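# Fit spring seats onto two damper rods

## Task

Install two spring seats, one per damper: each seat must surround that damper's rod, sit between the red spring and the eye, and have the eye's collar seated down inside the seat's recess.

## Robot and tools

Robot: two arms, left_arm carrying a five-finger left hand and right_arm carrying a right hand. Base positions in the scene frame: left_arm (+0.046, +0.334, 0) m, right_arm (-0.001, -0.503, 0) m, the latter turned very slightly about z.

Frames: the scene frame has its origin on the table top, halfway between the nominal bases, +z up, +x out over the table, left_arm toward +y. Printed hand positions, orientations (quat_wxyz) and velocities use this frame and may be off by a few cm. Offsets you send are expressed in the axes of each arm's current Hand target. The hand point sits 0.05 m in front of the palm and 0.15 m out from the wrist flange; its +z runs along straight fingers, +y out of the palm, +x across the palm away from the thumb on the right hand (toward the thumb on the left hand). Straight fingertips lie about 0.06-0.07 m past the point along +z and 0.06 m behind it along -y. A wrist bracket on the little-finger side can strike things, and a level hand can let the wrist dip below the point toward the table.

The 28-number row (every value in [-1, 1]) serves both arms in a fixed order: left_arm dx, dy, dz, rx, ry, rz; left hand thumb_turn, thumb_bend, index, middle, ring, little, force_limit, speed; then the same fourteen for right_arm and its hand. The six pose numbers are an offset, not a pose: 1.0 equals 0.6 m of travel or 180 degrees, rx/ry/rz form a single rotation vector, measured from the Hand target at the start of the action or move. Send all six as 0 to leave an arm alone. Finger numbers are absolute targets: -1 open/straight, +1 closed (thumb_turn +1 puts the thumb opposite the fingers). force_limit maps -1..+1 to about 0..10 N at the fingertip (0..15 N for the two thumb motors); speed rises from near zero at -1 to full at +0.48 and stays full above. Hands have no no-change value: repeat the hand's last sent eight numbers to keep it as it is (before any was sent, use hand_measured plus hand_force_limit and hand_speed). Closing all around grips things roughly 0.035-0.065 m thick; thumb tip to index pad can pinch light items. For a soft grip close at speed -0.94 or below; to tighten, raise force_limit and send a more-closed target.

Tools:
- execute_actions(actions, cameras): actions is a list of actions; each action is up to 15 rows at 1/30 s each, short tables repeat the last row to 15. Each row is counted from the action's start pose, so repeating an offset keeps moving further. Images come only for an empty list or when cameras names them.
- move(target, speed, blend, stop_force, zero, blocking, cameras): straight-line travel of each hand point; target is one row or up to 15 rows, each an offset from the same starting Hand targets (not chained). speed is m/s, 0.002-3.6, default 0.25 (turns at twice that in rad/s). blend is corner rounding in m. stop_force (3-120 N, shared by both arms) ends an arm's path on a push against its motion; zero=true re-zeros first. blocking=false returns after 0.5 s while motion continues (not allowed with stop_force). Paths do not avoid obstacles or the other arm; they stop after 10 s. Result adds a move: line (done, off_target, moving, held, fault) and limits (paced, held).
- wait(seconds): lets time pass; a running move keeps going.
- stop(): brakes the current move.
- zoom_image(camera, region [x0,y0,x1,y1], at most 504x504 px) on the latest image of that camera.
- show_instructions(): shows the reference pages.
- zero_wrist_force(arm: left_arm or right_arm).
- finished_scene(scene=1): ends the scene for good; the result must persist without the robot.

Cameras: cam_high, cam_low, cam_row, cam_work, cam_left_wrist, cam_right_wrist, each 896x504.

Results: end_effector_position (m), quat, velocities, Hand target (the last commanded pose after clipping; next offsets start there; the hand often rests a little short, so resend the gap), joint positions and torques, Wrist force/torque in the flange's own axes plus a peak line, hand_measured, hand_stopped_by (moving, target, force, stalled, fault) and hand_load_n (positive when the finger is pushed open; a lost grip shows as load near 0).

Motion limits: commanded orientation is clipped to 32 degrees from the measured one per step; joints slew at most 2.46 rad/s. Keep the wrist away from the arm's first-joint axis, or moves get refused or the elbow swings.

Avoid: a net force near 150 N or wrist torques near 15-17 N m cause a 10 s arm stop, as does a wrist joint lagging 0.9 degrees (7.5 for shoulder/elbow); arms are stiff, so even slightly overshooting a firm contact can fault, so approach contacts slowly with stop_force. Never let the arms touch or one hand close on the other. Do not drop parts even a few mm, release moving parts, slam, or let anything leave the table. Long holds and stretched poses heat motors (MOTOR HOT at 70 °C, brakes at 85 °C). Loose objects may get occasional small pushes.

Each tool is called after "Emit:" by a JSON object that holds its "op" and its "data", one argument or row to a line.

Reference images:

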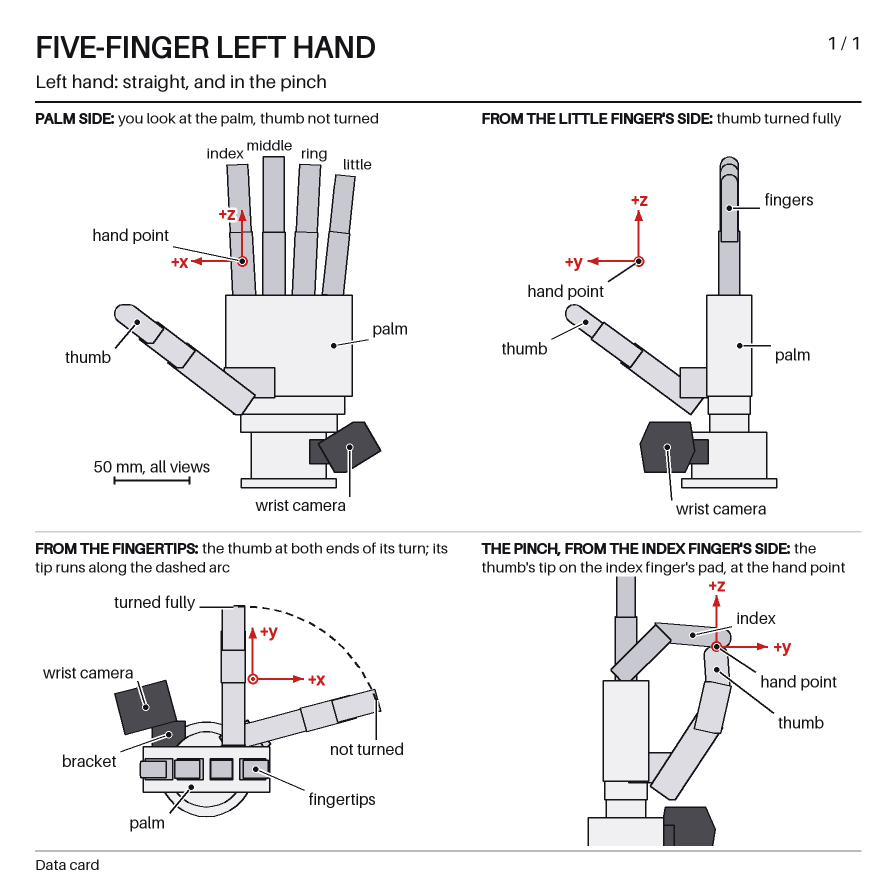

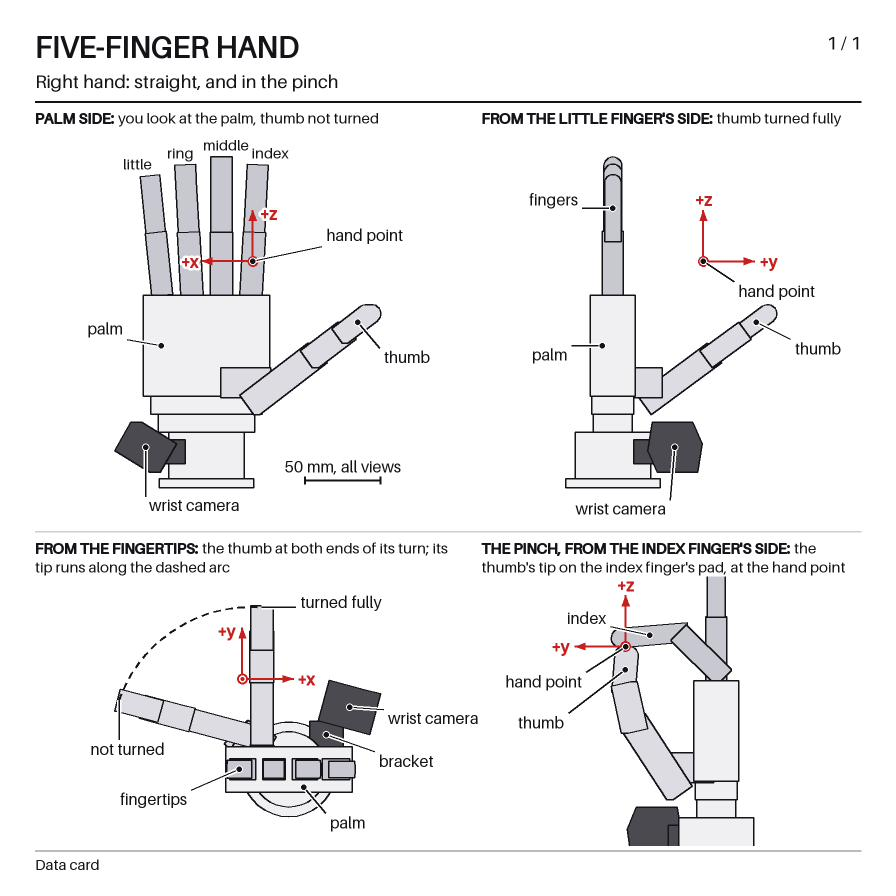

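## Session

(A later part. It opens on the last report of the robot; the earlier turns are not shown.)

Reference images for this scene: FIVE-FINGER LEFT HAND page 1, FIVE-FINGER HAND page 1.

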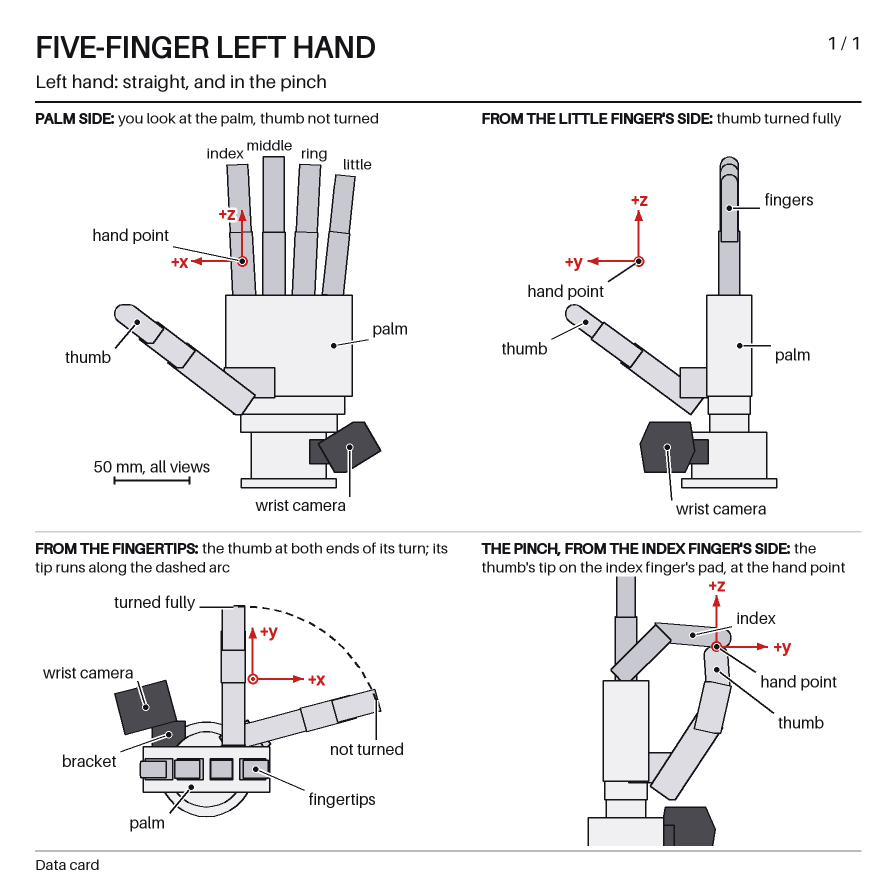

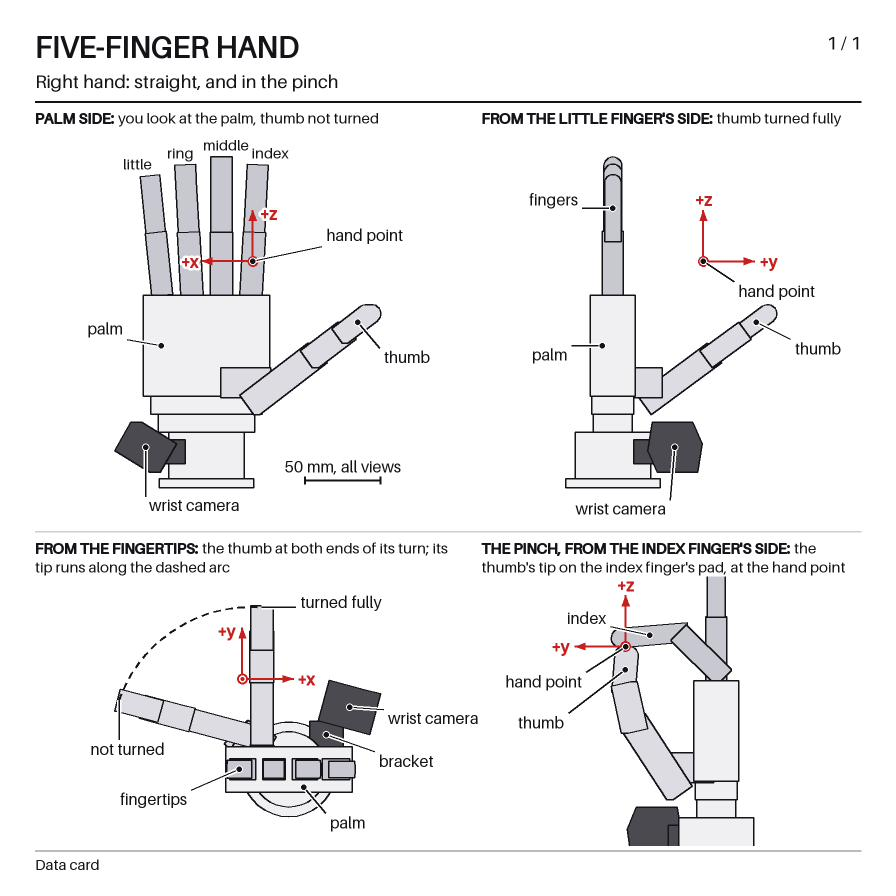

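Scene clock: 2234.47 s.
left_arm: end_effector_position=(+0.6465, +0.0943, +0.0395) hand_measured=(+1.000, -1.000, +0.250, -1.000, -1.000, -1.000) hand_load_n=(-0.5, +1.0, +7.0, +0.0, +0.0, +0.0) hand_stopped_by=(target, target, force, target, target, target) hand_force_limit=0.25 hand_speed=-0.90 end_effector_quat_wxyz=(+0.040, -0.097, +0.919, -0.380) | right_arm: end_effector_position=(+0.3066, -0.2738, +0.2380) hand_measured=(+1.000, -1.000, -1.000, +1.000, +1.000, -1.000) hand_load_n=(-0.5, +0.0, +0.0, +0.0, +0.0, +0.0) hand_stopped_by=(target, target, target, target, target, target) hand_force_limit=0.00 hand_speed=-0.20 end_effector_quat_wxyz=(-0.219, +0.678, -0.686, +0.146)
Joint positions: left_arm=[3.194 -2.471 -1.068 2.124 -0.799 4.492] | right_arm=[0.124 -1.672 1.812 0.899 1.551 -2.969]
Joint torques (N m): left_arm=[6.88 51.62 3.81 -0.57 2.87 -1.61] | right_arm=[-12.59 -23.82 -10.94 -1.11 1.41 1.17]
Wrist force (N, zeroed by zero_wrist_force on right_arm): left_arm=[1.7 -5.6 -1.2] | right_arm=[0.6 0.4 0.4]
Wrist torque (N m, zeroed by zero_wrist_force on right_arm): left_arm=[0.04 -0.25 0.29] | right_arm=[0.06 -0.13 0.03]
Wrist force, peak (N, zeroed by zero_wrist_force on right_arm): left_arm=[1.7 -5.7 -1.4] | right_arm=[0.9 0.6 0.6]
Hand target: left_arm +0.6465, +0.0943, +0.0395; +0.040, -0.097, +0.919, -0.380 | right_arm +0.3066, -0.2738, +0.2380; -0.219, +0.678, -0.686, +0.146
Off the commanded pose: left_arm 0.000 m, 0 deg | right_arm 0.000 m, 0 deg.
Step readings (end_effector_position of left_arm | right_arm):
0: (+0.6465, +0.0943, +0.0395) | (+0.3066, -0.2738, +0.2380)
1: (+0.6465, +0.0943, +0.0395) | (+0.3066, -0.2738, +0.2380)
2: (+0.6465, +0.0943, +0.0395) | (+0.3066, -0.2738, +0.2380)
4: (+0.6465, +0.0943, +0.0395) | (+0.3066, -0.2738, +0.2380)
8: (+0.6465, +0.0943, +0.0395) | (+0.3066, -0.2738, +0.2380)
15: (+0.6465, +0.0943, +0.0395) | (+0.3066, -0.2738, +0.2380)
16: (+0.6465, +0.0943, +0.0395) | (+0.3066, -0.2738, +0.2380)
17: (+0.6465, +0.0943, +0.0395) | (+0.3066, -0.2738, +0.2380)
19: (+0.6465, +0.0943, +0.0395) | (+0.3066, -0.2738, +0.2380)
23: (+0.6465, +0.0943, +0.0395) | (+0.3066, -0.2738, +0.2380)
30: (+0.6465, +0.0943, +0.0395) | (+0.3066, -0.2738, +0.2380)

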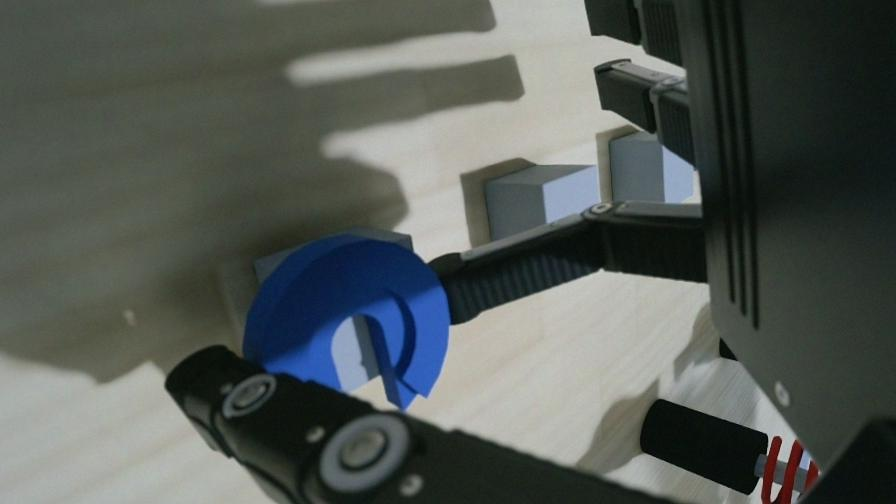

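Emit:
{"op": "move", "data": {
  "target": [0,-0.0354,-0.0354,0,0,0,1,-1,0.62,-1,-1,-1,0.25,-0.9,0,0,0,0,0,0,1,-1,-1,1,1,-1,0,-0.2],
  "speed": 0.05,
  "cameras": ["cam_left_wrist","cam_row"]
}}

Emit:
{"op": "zoom_image", "data": {
  "camera": "cam_row",
  "region": [200, 370, 310, 504]
}}

Scene clock: 2238.83 s.
left_arm: end_effector_position=(+0.6465, +0.0943, +0.0693) hand_measured=(+1.000, -1.000, +0.250, -1.000, -1.000, -1.000) hand_load_n=(-0.5, +1.0, +7.5, -0.5, +0.0, +0.0) hand_stopped_by=(target, target, force, target, target, target) hand_force_limit=0.25 hand_speed=-0.90 end_effector_quat_wxyz=(+0.040, -0.097, +0.919, -0.380) | right_arm: end_effector_position=(+0.3066, -0.2738, +0.2380) hand_measured=(+1.000, -1.000, -1.000, +1.000, +1.000, -1.000) hand_load_n=(+0.0, +0.0, +0.0, +0.0, +0.0, +0.0) hand_stopped_by=(target, target, target, target, target, target) hand_force_limit=0.00 hand_speed=-0.20 end_effector_quat_wxyz=(-0.219, +0.678, -0.686, +0.146)
Joint positions: left_arm=[3.194 -2.442 -1.041 2.068 -0.799 4.492] | right_arm=[0.124 -1.672 1.812 0.899 1.551 -2.969]
Joint torques (N m): left_arm=[-5.21 65.43 30.84 -4.11 2.29 1.88] | right_arm=[-12.08 -24.42 -11.16 -1.04 1.38 1.25]
Wrist force (N, zeroed by zero_wrist_force on right_arm): left_arm=[1.5 -5.4 -1.5] | right_arm=[0.8 0.6 0.2]
Wrist torque (N m, zeroed by zero_wrist_force on right_arm): left_arm=[0.09 -0.23 0.27] | right_arm=[0.10 -0.16 0.05]
Wrist force, peak (N, zeroed by zero_wrist_force on right_arm): left_arm=[1.9 -5.8 -1.4] | right_arm=[1.1 0.5 0.1]
Hand target: left_arm +0.6465, +0.0943, +0.0695; +0.040, -0.097, +0.919, -0.380 | right_arm +0.3066, -0.2738, +0.2380; -0.219, +0.678, -0.686, +0.146
Off the commanded pose: left_arm 0.000 m, 0 deg | right_arm 0.000 m, 0 deg.
move: done
Images, in order (width x height): cam_row 896x504, cam_left_wrist 896x504.

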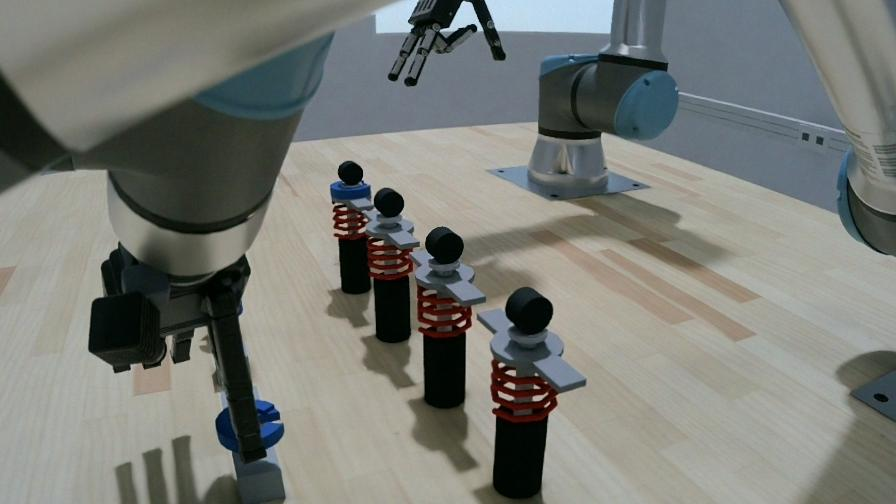

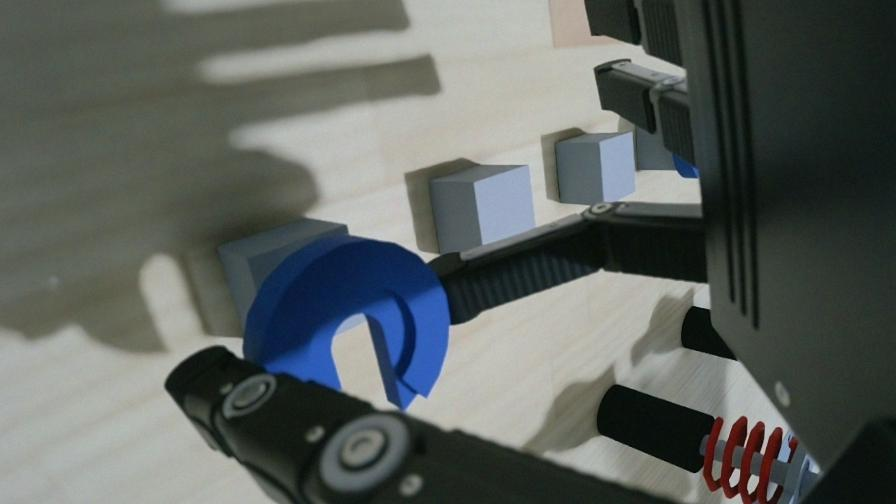

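Scaled by 3.761.

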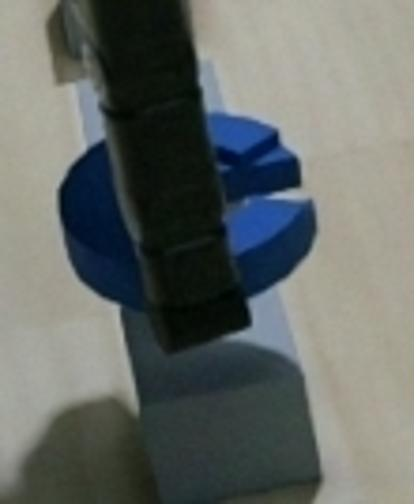

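Emit:
{"op": "move", "data": {
  "target": [0,-0.0832,-0.0832,0,0,0,1,-1,0.62,-1,-1,-1,0.25,-0.9,0,0,0,0,0,0,1,-1,-1,1,1,-1,0,-0.2],
  "speed": 0.12,
  "cameras": ["cam_left_wrist","cam_row","cam_right_wrist"]
}}

Scene clock: 2243.47 s.
left_arm: end_effector_position=(+0.6465, +0.0941, +0.1400) hand_measured=(+1.000, -1.000, +0.250, -1.000, -1.000, -1.000) hand_load_n=(-0.5, +1.5, +7.5, +0.0, +0.0, +0.0) hand_stopped_by=(target, target, force, target, target, target) hand_force_limit=0.25 hand_speed=-0.90 end_effector_quat_wxyz=(+0.040, -0.096, +0.919, -0.380) | right_arm: end_effector_position=(+0.3066, -0.2738, +0.2380) hand_measured=(+1.000, -1.000, -1.000, +1.000, +1.000, -1.000) hand_load_n=(-0.5, +0.0, +0.0, +0.0, +0.0, +0.0) hand_stopped_by=(target, target, target, target, target, target) hand_force_limit=0.00 hand_speed=-0.20 end_effector_quat_wxyz=(-0.219, +0.678, -0.686, +0.146)
Joint positions: left_arm=[3.194 -2.389 -0.952 1.926 -0.799 4.492] | right_arm=[0.124 -1.672 1.812 0.899 1.551 -2.969]
Joint torques (N m): left_arm=[2.31 64.2 30.77 -3.92 2.17 1.9] | right_arm=[-12.38 -23.98 -11.13 -1.13 1.45 1.25]
Wrist force (N, zeroed by zero_wrist_force on right_arm): left_arm=[1.8 -5.4 -1.0] | right_arm=[0.7 0.6 0.1]
Wrist torque (N m, zeroed by zero_wrist_force on right_arm): left_arm=[0.01 -0.28 0.26] | right_arm=[0.10 -0.14 0.04]
Wrist force, peak (N, zeroed by zero_wrist_force on right_arm): left_arm=[1.9 -6.0 -1.4] | right_arm=[0.9 0.8 0.4]
Hand target: left_arm +0.6465, +0.0942, +0.1401; +0.040, -0.097, +0.919, -0.380 | right_arm +0.3066, -0.2738, +0.2380; -0.219, +0.678, -0.686, +0.146
Off the commanded pose: left_arm 0.000 m, 0 deg | right_arm 0.000 m, 0 deg.
move: done
Images, in order (width x height): cam_row 896x504, cam_left_wrist 896x504, cam_right_wrist 896x504.

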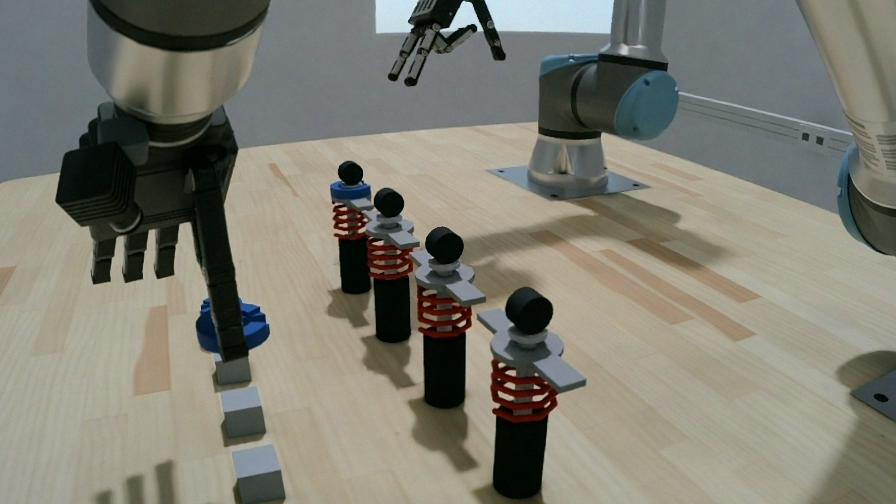

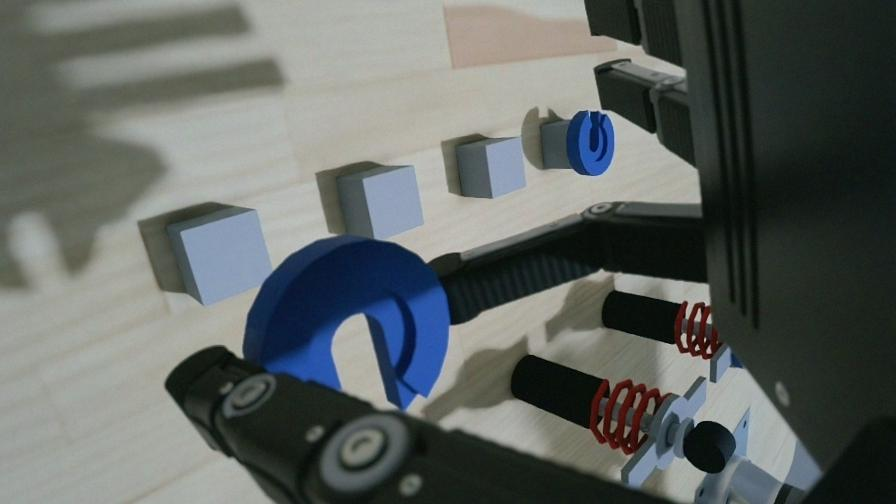

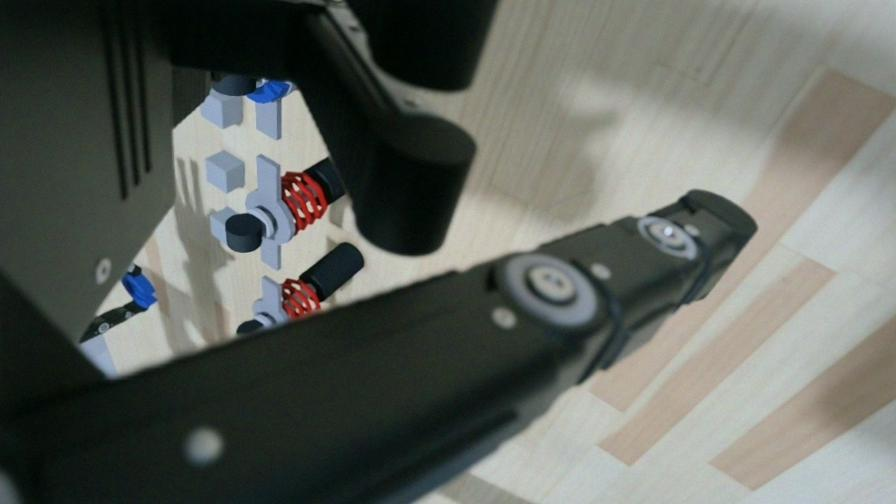

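Emit:
{"op": "move", "data": {
  "target": [0,0,0,0,0,0,1,-1,0.62,-1,-1,-1,0.25,-0.9,-0.3818,-0.1294,0.1204,0,0,0,1,-1,-1,1,1,-1,0,-0.2],
  "speed": 0.2,
  "cameras": ["cam_right_wrist","cam_row","cam_low"]
}}

Scene clock: 2253.07 s.
left_arm: end_effector_position=(+0.6465, +0.0942, +0.1401) hand_measured=(+1.000, -1.000, +0.250, -1.000, -1.000, -1.000) hand_load_n=(-1.0, +1.5, +7.0, +0.0, +0.0, +0.0) hand_stopped_by=(target, target, force, target, target, target) hand_force_limit=0.25 hand_speed=-0.90 end_effector_quat_wxyz=(+0.040, -0.097, +0.919, -0.380) | right_arm: end_effector_position=(+0.4064, -0.0419, +0.2381) hand_measured=(+1.000, -1.000, -1.000, +1.000, +1.000, -1.000) hand_load_n=(+0.0, +0.0, +0.0, +0.0, +0.0, +0.0) hand_stopped_by=(target, target, target, target, target, target) hand_force_limit=0.00 hand_speed=-0.20 end_effector_quat_wxyz=(-0.219, +0.678, -0.686, +0.146)
Joint positions: left_arm=[3.194 -2.389 -0.951 1.925 -0.799 4.492] | right_arm=[0.589 -1.072 1.093 1.057 1.783 -2.563]
Joint torques (N m): left_arm=[4.32 58.91 29.77 -3.96 -0.82 1.94] | right_arm=[12.36 -33.31 -27.25 4.53 2.17 1.37]
Wrist force (N, zeroed by zero_wrist_force on right_arm): left_arm=[2.0 -5.2 -0.8] | right_arm=[0.7 0.1 0.3]
Wrist torque (N m, zeroed by zero_wrist_force on right_arm): left_arm=[0.03 -0.29 0.27] | right_arm=[0.03 -0.16 -0.14]
Wrist force, peak (N, zeroed by zero_wrist_force on right_arm): left_arm=[2.0 -5.6 -0.9] | right_arm=[1.6 0.7 0.0]
Hand target: left_arm +0.6465, +0.0942, +0.1401; +0.040, -0.097, +0.919, -0.380 | right_arm +0.4064, -0.0419, +0.2381; -0.219, +0.678, -0.686, +0.146
Off the commanded pose: left_arm 0.000 m, 0 deg | right_arm 0.000 m, 0 deg.
move: done
Images, in order (width x height): cam_low 896x504, cam_row 896x504, cam_right_wrist 896x504.

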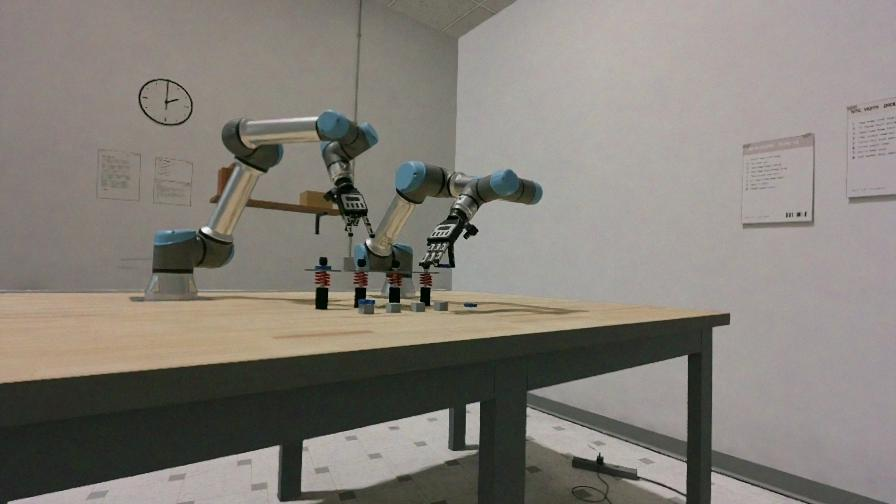

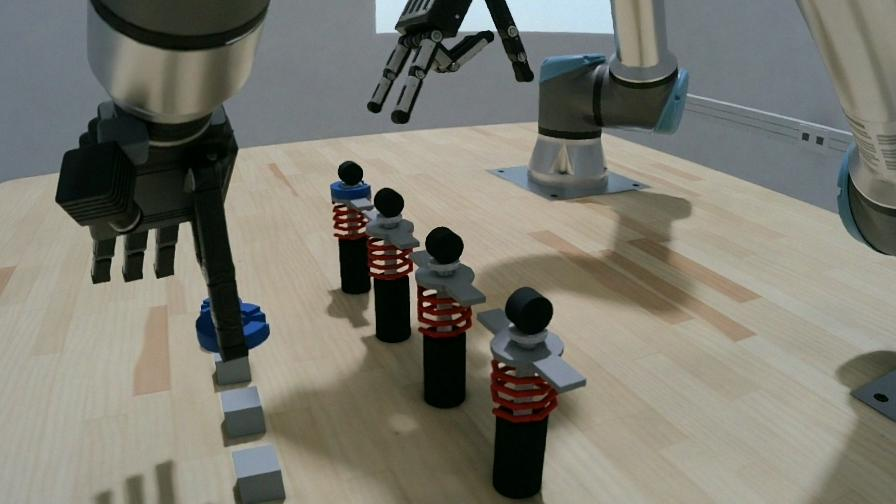

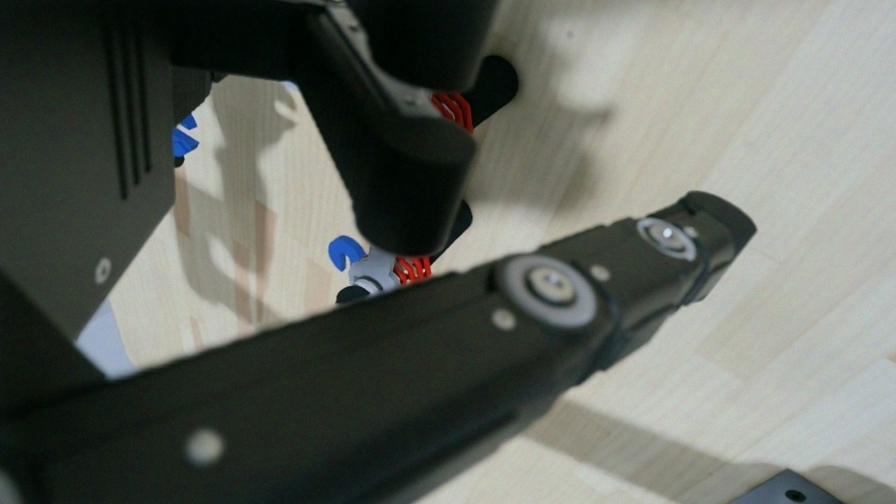

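Emit:
{"op": "move", "data": {
  "target": [0,0,0,0,0,0,1,-1,0.62,-1,-1,-1,0.25,-0.9,0.01248,0.06056,0.10485,0,0,0,1,-1,-1,1,1,-1,0,-0.2],
  "speed": 0.08,
  "cameras": ["cam_right_wrist","cam_row","cam_low"]
}}

Emit:
{"op": "zoom_image", "data": {
  "camera": "cam_row",
  "region": [320, 100, 460, 260]
}}

Scene clock: 2257.10 s.
left_arm: end_effector_position=(+0.6465, +0.0942, +0.1401) hand_measured=(+1.000, -1.000, +0.250, -1.000, -1.000, -1.000) hand_load_n=(-0.5, +1.0, +7.5, +0.0, +0.0, +0.0) hand_stopped_by=(target, target, force, target, target, target) hand_force_limit=0.25 hand_speed=-0.90 end_effector_quat_wxyz=(+0.040, -0.097, +0.919, -0.380) | right_arm: end_effector_position=(+0.4064, -0.0418, +0.1652) hand_measured=(+1.000, -1.000, -1.000, +1.000, +1.000, -1.000) hand_load_n=(+0.0, +0.0, +0.0, +0.0, +0.5, +0.0) hand_stopped_by=(target, target, target, target, target, target) hand_force_limit=0.00 hand_speed=-0.20 end_effector_quat_wxyz=(-0.219, +0.678, -0.686, +0.146)
Joint positions: left_arm=[3.194 -2.389 -0.951 1.925 -0.799 4.492] | right_arm=[0.59 -1.051 1.249 0.881 1.783 -2.562]
Joint torques (N m): left_arm=[3.82 49.28 29.73 -3.99 -0.77 1.98] | right_arm=[9.55 -30.89 -11.65 -1.54 -1.58 -0.5]
Wrist force (N, zeroed by zero_wrist_force on right_arm): left_arm=[1.9 -5.3 -0.8] | right_arm=[0.8 0.2 0.2]
Wrist torque (N m, zeroed by zero_wrist_force on right_arm): left_arm=[0.01 -0.28 0.27] | right_arm=[0.05 -0.16 -0.14]
Wrist force, peak (N, zeroed by zero_wrist_force on right_arm): left_arm=[1.9 -5.6 -0.8] | right_arm=[0.8 0.7 0.7]
Hand target: left_arm +0.6465, +0.0942, +0.1401; +0.040, -0.097, +0.919, -0.380 | right_arm +0.4064, -0.0418, +0.1651; -0.219, +0.678, -0.686, +0.146
Off the commanded pose: left_arm 0.000 m, 0 deg | right_arm 0.000 m, 0 deg.
move: done
Images, in order (width x height): cam_low 896x504, cam_row 896x504, cam_right_wrist 896x504.

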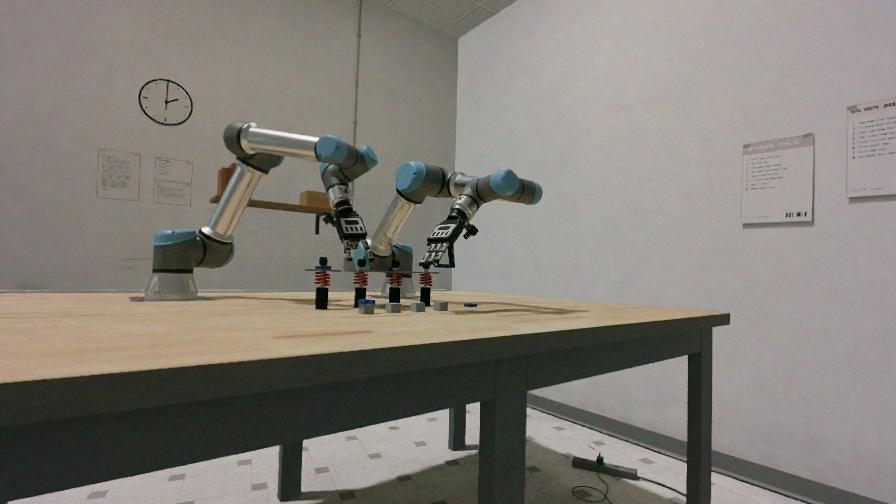

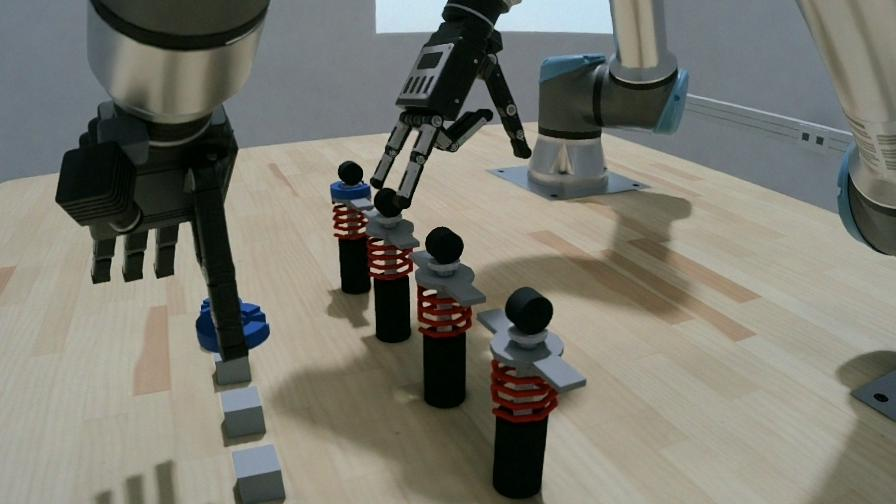

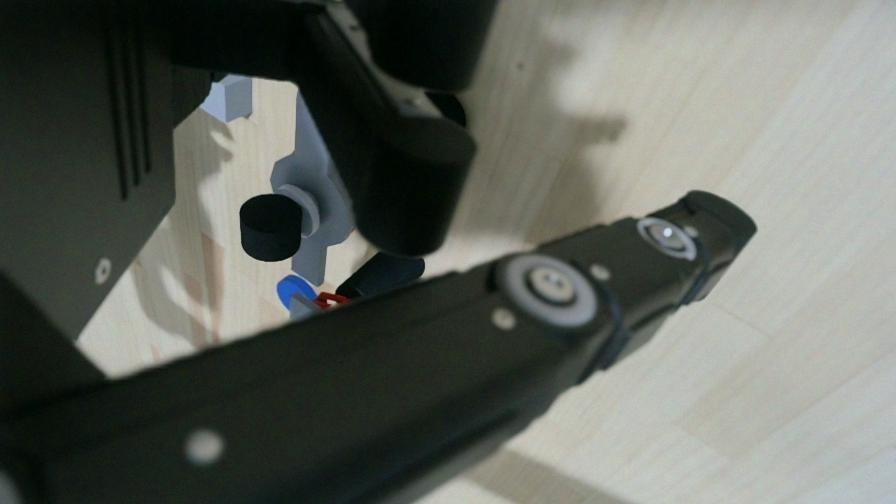

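Scaled by 3.150.

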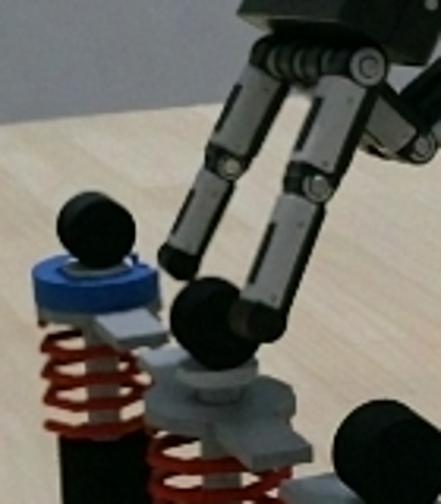

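Emit:
{"op": "move", "data": {
  "target": [0,0,0,0,0,0,1,-1,0.62,-1,-1,-1,0.25,-0.9,0.00428,0.0208,0.036,0,0,0,1,-1,-1,1,1,-1,0,-0.2],
  "speed": 0.02,
  "stop_force": 5,
  "cameras": ["cam_right_wrist","cam_row","cam_low"]
}}

Emit:
{"op": "zoom_image", "data": {
  "camera": "cam_row",
  "region": [320, 140, 460, 260]
}}

Emit:
{"op": "zoom_image", "data": {
  "camera": "cam_low",
  "region": [300, 230, 420, 310]
}}

Scene clock: 2271.77 s.
left_arm: end_effector_position=(+0.6465, +0.0942, +0.1401) hand_measured=(+1.000, -1.000, +0.250, -1.000, -1.000, -1.000) hand_load_n=(-0.5, +1.0, +7.0, +0.0, +0.0, +0.0) hand_stopped_by=(target, target, force, target, target, target) hand_force_limit=0.25 hand_speed=-0.90 end_effector_quat_wxyz=(+0.040, -0.097, +0.919, -0.380) | right_arm: end_effector_position=(+0.4063, -0.0418, +0.1400) hand_measured=(+1.000, -1.000, -1.000, +1.000, +1.000, -1.000) hand_load_n=(+0.0, +0.0, +0.0, +0.0, +0.0, +0.0) hand_stopped_by=(target, target, target, target, target, target) hand_force_limit=0.00 hand_speed=-0.20 end_effector_quat_wxyz=(-0.219, +0.678, -0.686, +0.146)
Joint positions: left_arm=[3.194 -2.389 -0.951 1.925 -0.799 4.492] | right_arm=[0.59 -1.037 1.293 0.823 1.783 -2.562]
Joint torques (N m): left_arm=[1.8 47.85 30.15 -3.81 -0.81 1.99] | right_arm=[12.3 -29.28 -9.73 -1.75 1.61 1.27]
Wrist force (N, zeroed by zero_wrist_force on right_arm): left_arm=[1.9 -5.3 -0.8] | right_arm=[0.5 -0.3 -2.9]
Wrist torque (N m, zeroed by zero_wrist_force on right_arm): left_arm=[0.02 -0.29 0.27] | right_arm=[0.19 -0.01 -0.18]
Wrist force, peak (N, zeroed by zero_wrist_force on right_arm): left_arm=[2.0 -5.7 -1.0] | right_arm=[0.6 -0.3 -3.0]
Hand target: left_arm +0.6465, +0.0942, +0.1401; +0.040, -0.097, +0.919, -0.380 | right_arm +0.4063, -0.0418, +0.1400; -0.219, +0.678, -0.686, +0.146
Off the commanded pose: left_arm 0.000 m, 0 deg | right_arm 0.000 m, 0 deg.
move: done
Images, in order (width x height): cam_low 896x504, cam_row 896x504, cam_right_wrist 896x504.

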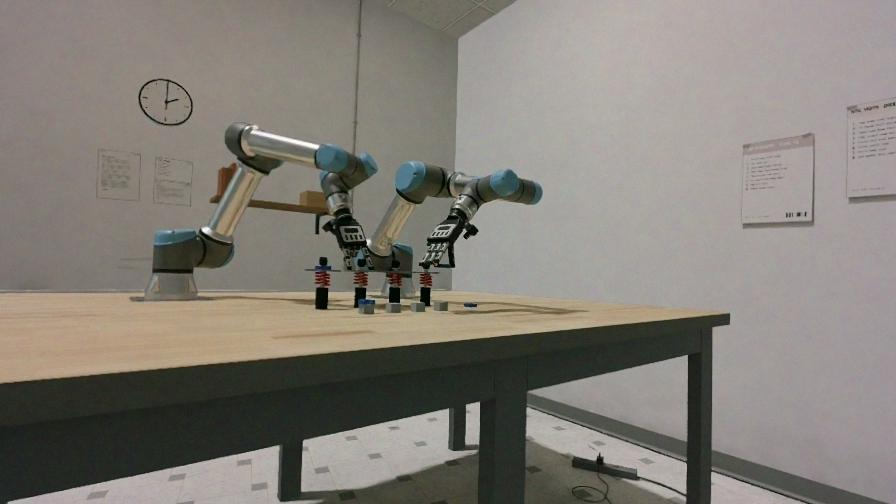

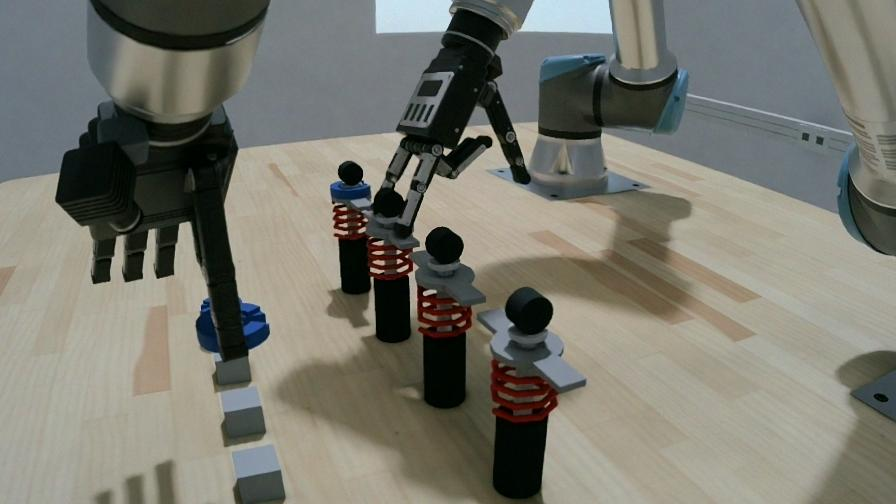

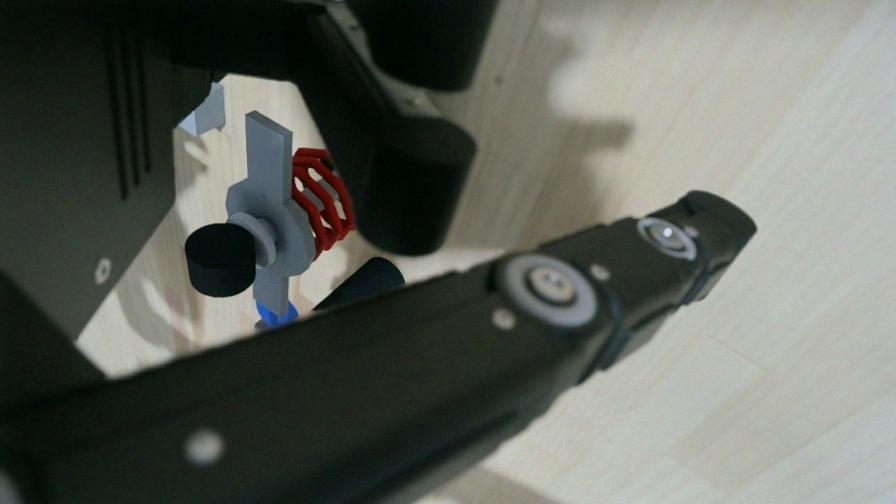

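Scaled by 3.600.

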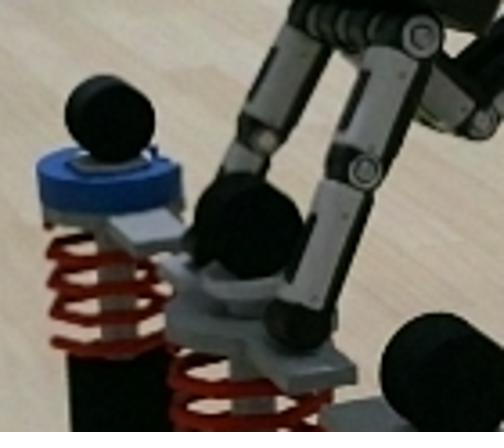

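Scaled by 4.200.

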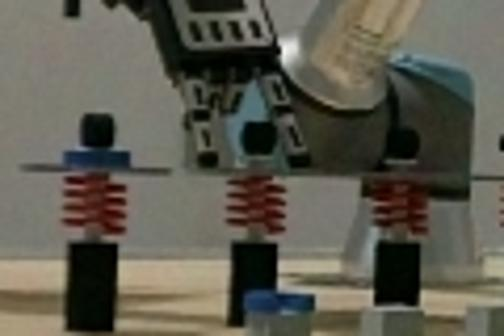

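Emit:
{"op": "move", "data": {
  "target": [0,0,0,0,0,0,1,-1,0.62,-1,-1,-1,0.25,-0.9,-0.00548,-0.0023,-0.00381,0,0,0,1,-1,-1,1,1,-1,0,-0.2],
  "speed": 0.03,
  "cameras": ["cam_row","cam_low"]
}}

Emit:
{"op": "zoom_image", "data": {
  "camera": "cam_row",
  "region": [350, 170, 430, 260]
}}

Emit:
{"op": "zoom_image", "data": {
  "camera": "cam_low",
  "region": [330, 250, 400, 300]
}}

Scene clock: 2279.00 s.
left_arm: end_effector_position=(+0.6465, +0.0942, +0.1401) hand_measured=(+1.000, -1.000, +0.250, -1.000, -1.000, -1.000) hand_load_n=(-0.5, +1.0, +7.0, +0.0, +0.0, +0.5) hand_stopped_by=(target, target, force, target, target, target) hand_force_limit=0.25 hand_speed=-0.90 end_effector_quat_wxyz=(+0.040, -0.097, +0.919, -0.380) | right_arm: end_effector_position=(+0.4063, -0.0389, +0.1429) hand_measured=(+1.000, -1.000, -1.000, +1.000, +1.000, -1.000) hand_load_n=(+0.0, +0.0, +0.0, +0.0, +0.0, +0.0) hand_stopped_by=(target, target, target, target, target, target) hand_force_limit=0.00 hand_speed=-0.20 end_effector_quat_wxyz=(-0.219, +0.678, -0.686, +0.146)
Joint positions: left_arm=[3.194 -2.389 -0.951 1.925 -0.799 4.492] | right_arm=[0.594 -1.033 1.279 0.833 1.785 -2.558]
Joint torques (N m): left_arm=[0.53 48.12 29.69 -3.8 -0.78 1.96] | right_arm=[12.48 -30.17 -26.41 5.09 2.18 1.38]
Wrist force (N, zeroed by zero_wrist_force on right_arm): left_arm=[1.8 -5.4 -1.0] | right_arm=[0.4 0.4 0.4]
Wrist torque (N m, zeroed by zero_wrist_force on right_arm): left_arm=[0.01 -0.26 0.26] | right_arm=[0.06 -0.09 -0.16]
Wrist force, peak (N, zeroed by zero_wrist_force on right_arm): left_arm=[2.0 -5.6 -1.0] | right_arm=[1.1 -0.4 -3.2]
Hand target: left_arm +0.6465, +0.0942, +0.1401; +0.040, -0.097, +0.919, -0.380 | right_arm +0.4063, -0.0388, +0.1430; -0.219, +0.678, -0.686, +0.146
Off the commanded pose: left_arm 0.000 m, 0 deg | right_arm 0.000 m, 0 deg.
move: done
Images, in order (width x height): cam_low 896x504, cam_row 896x504.

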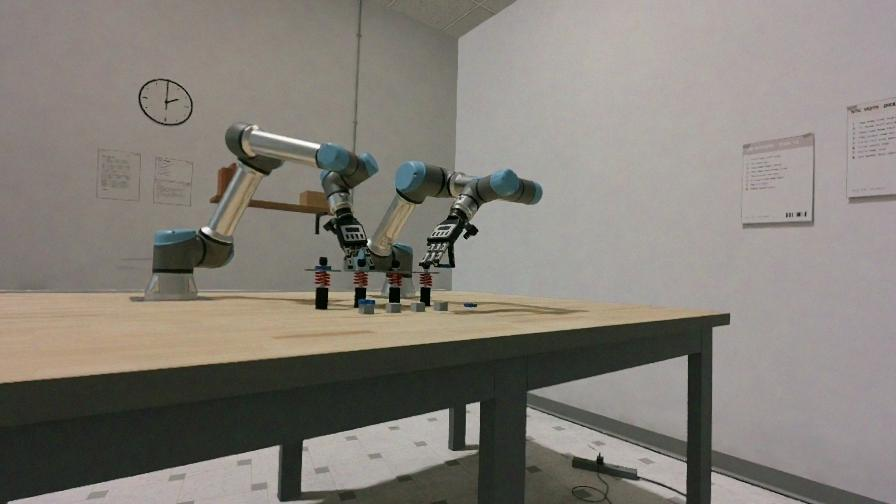

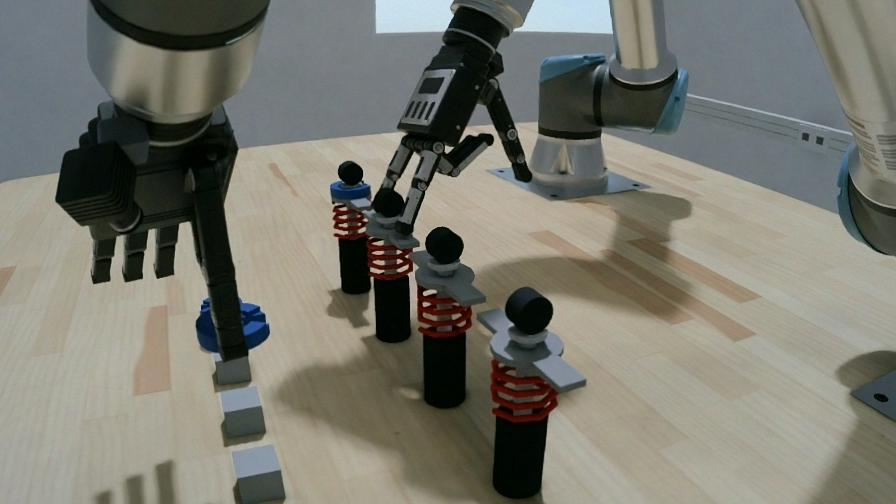

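Scaled by 5.600.

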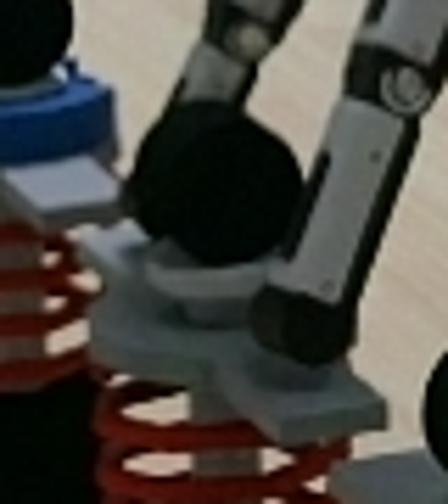

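Scaled by 7.200.

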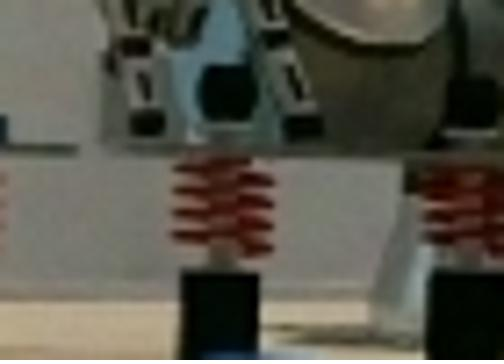

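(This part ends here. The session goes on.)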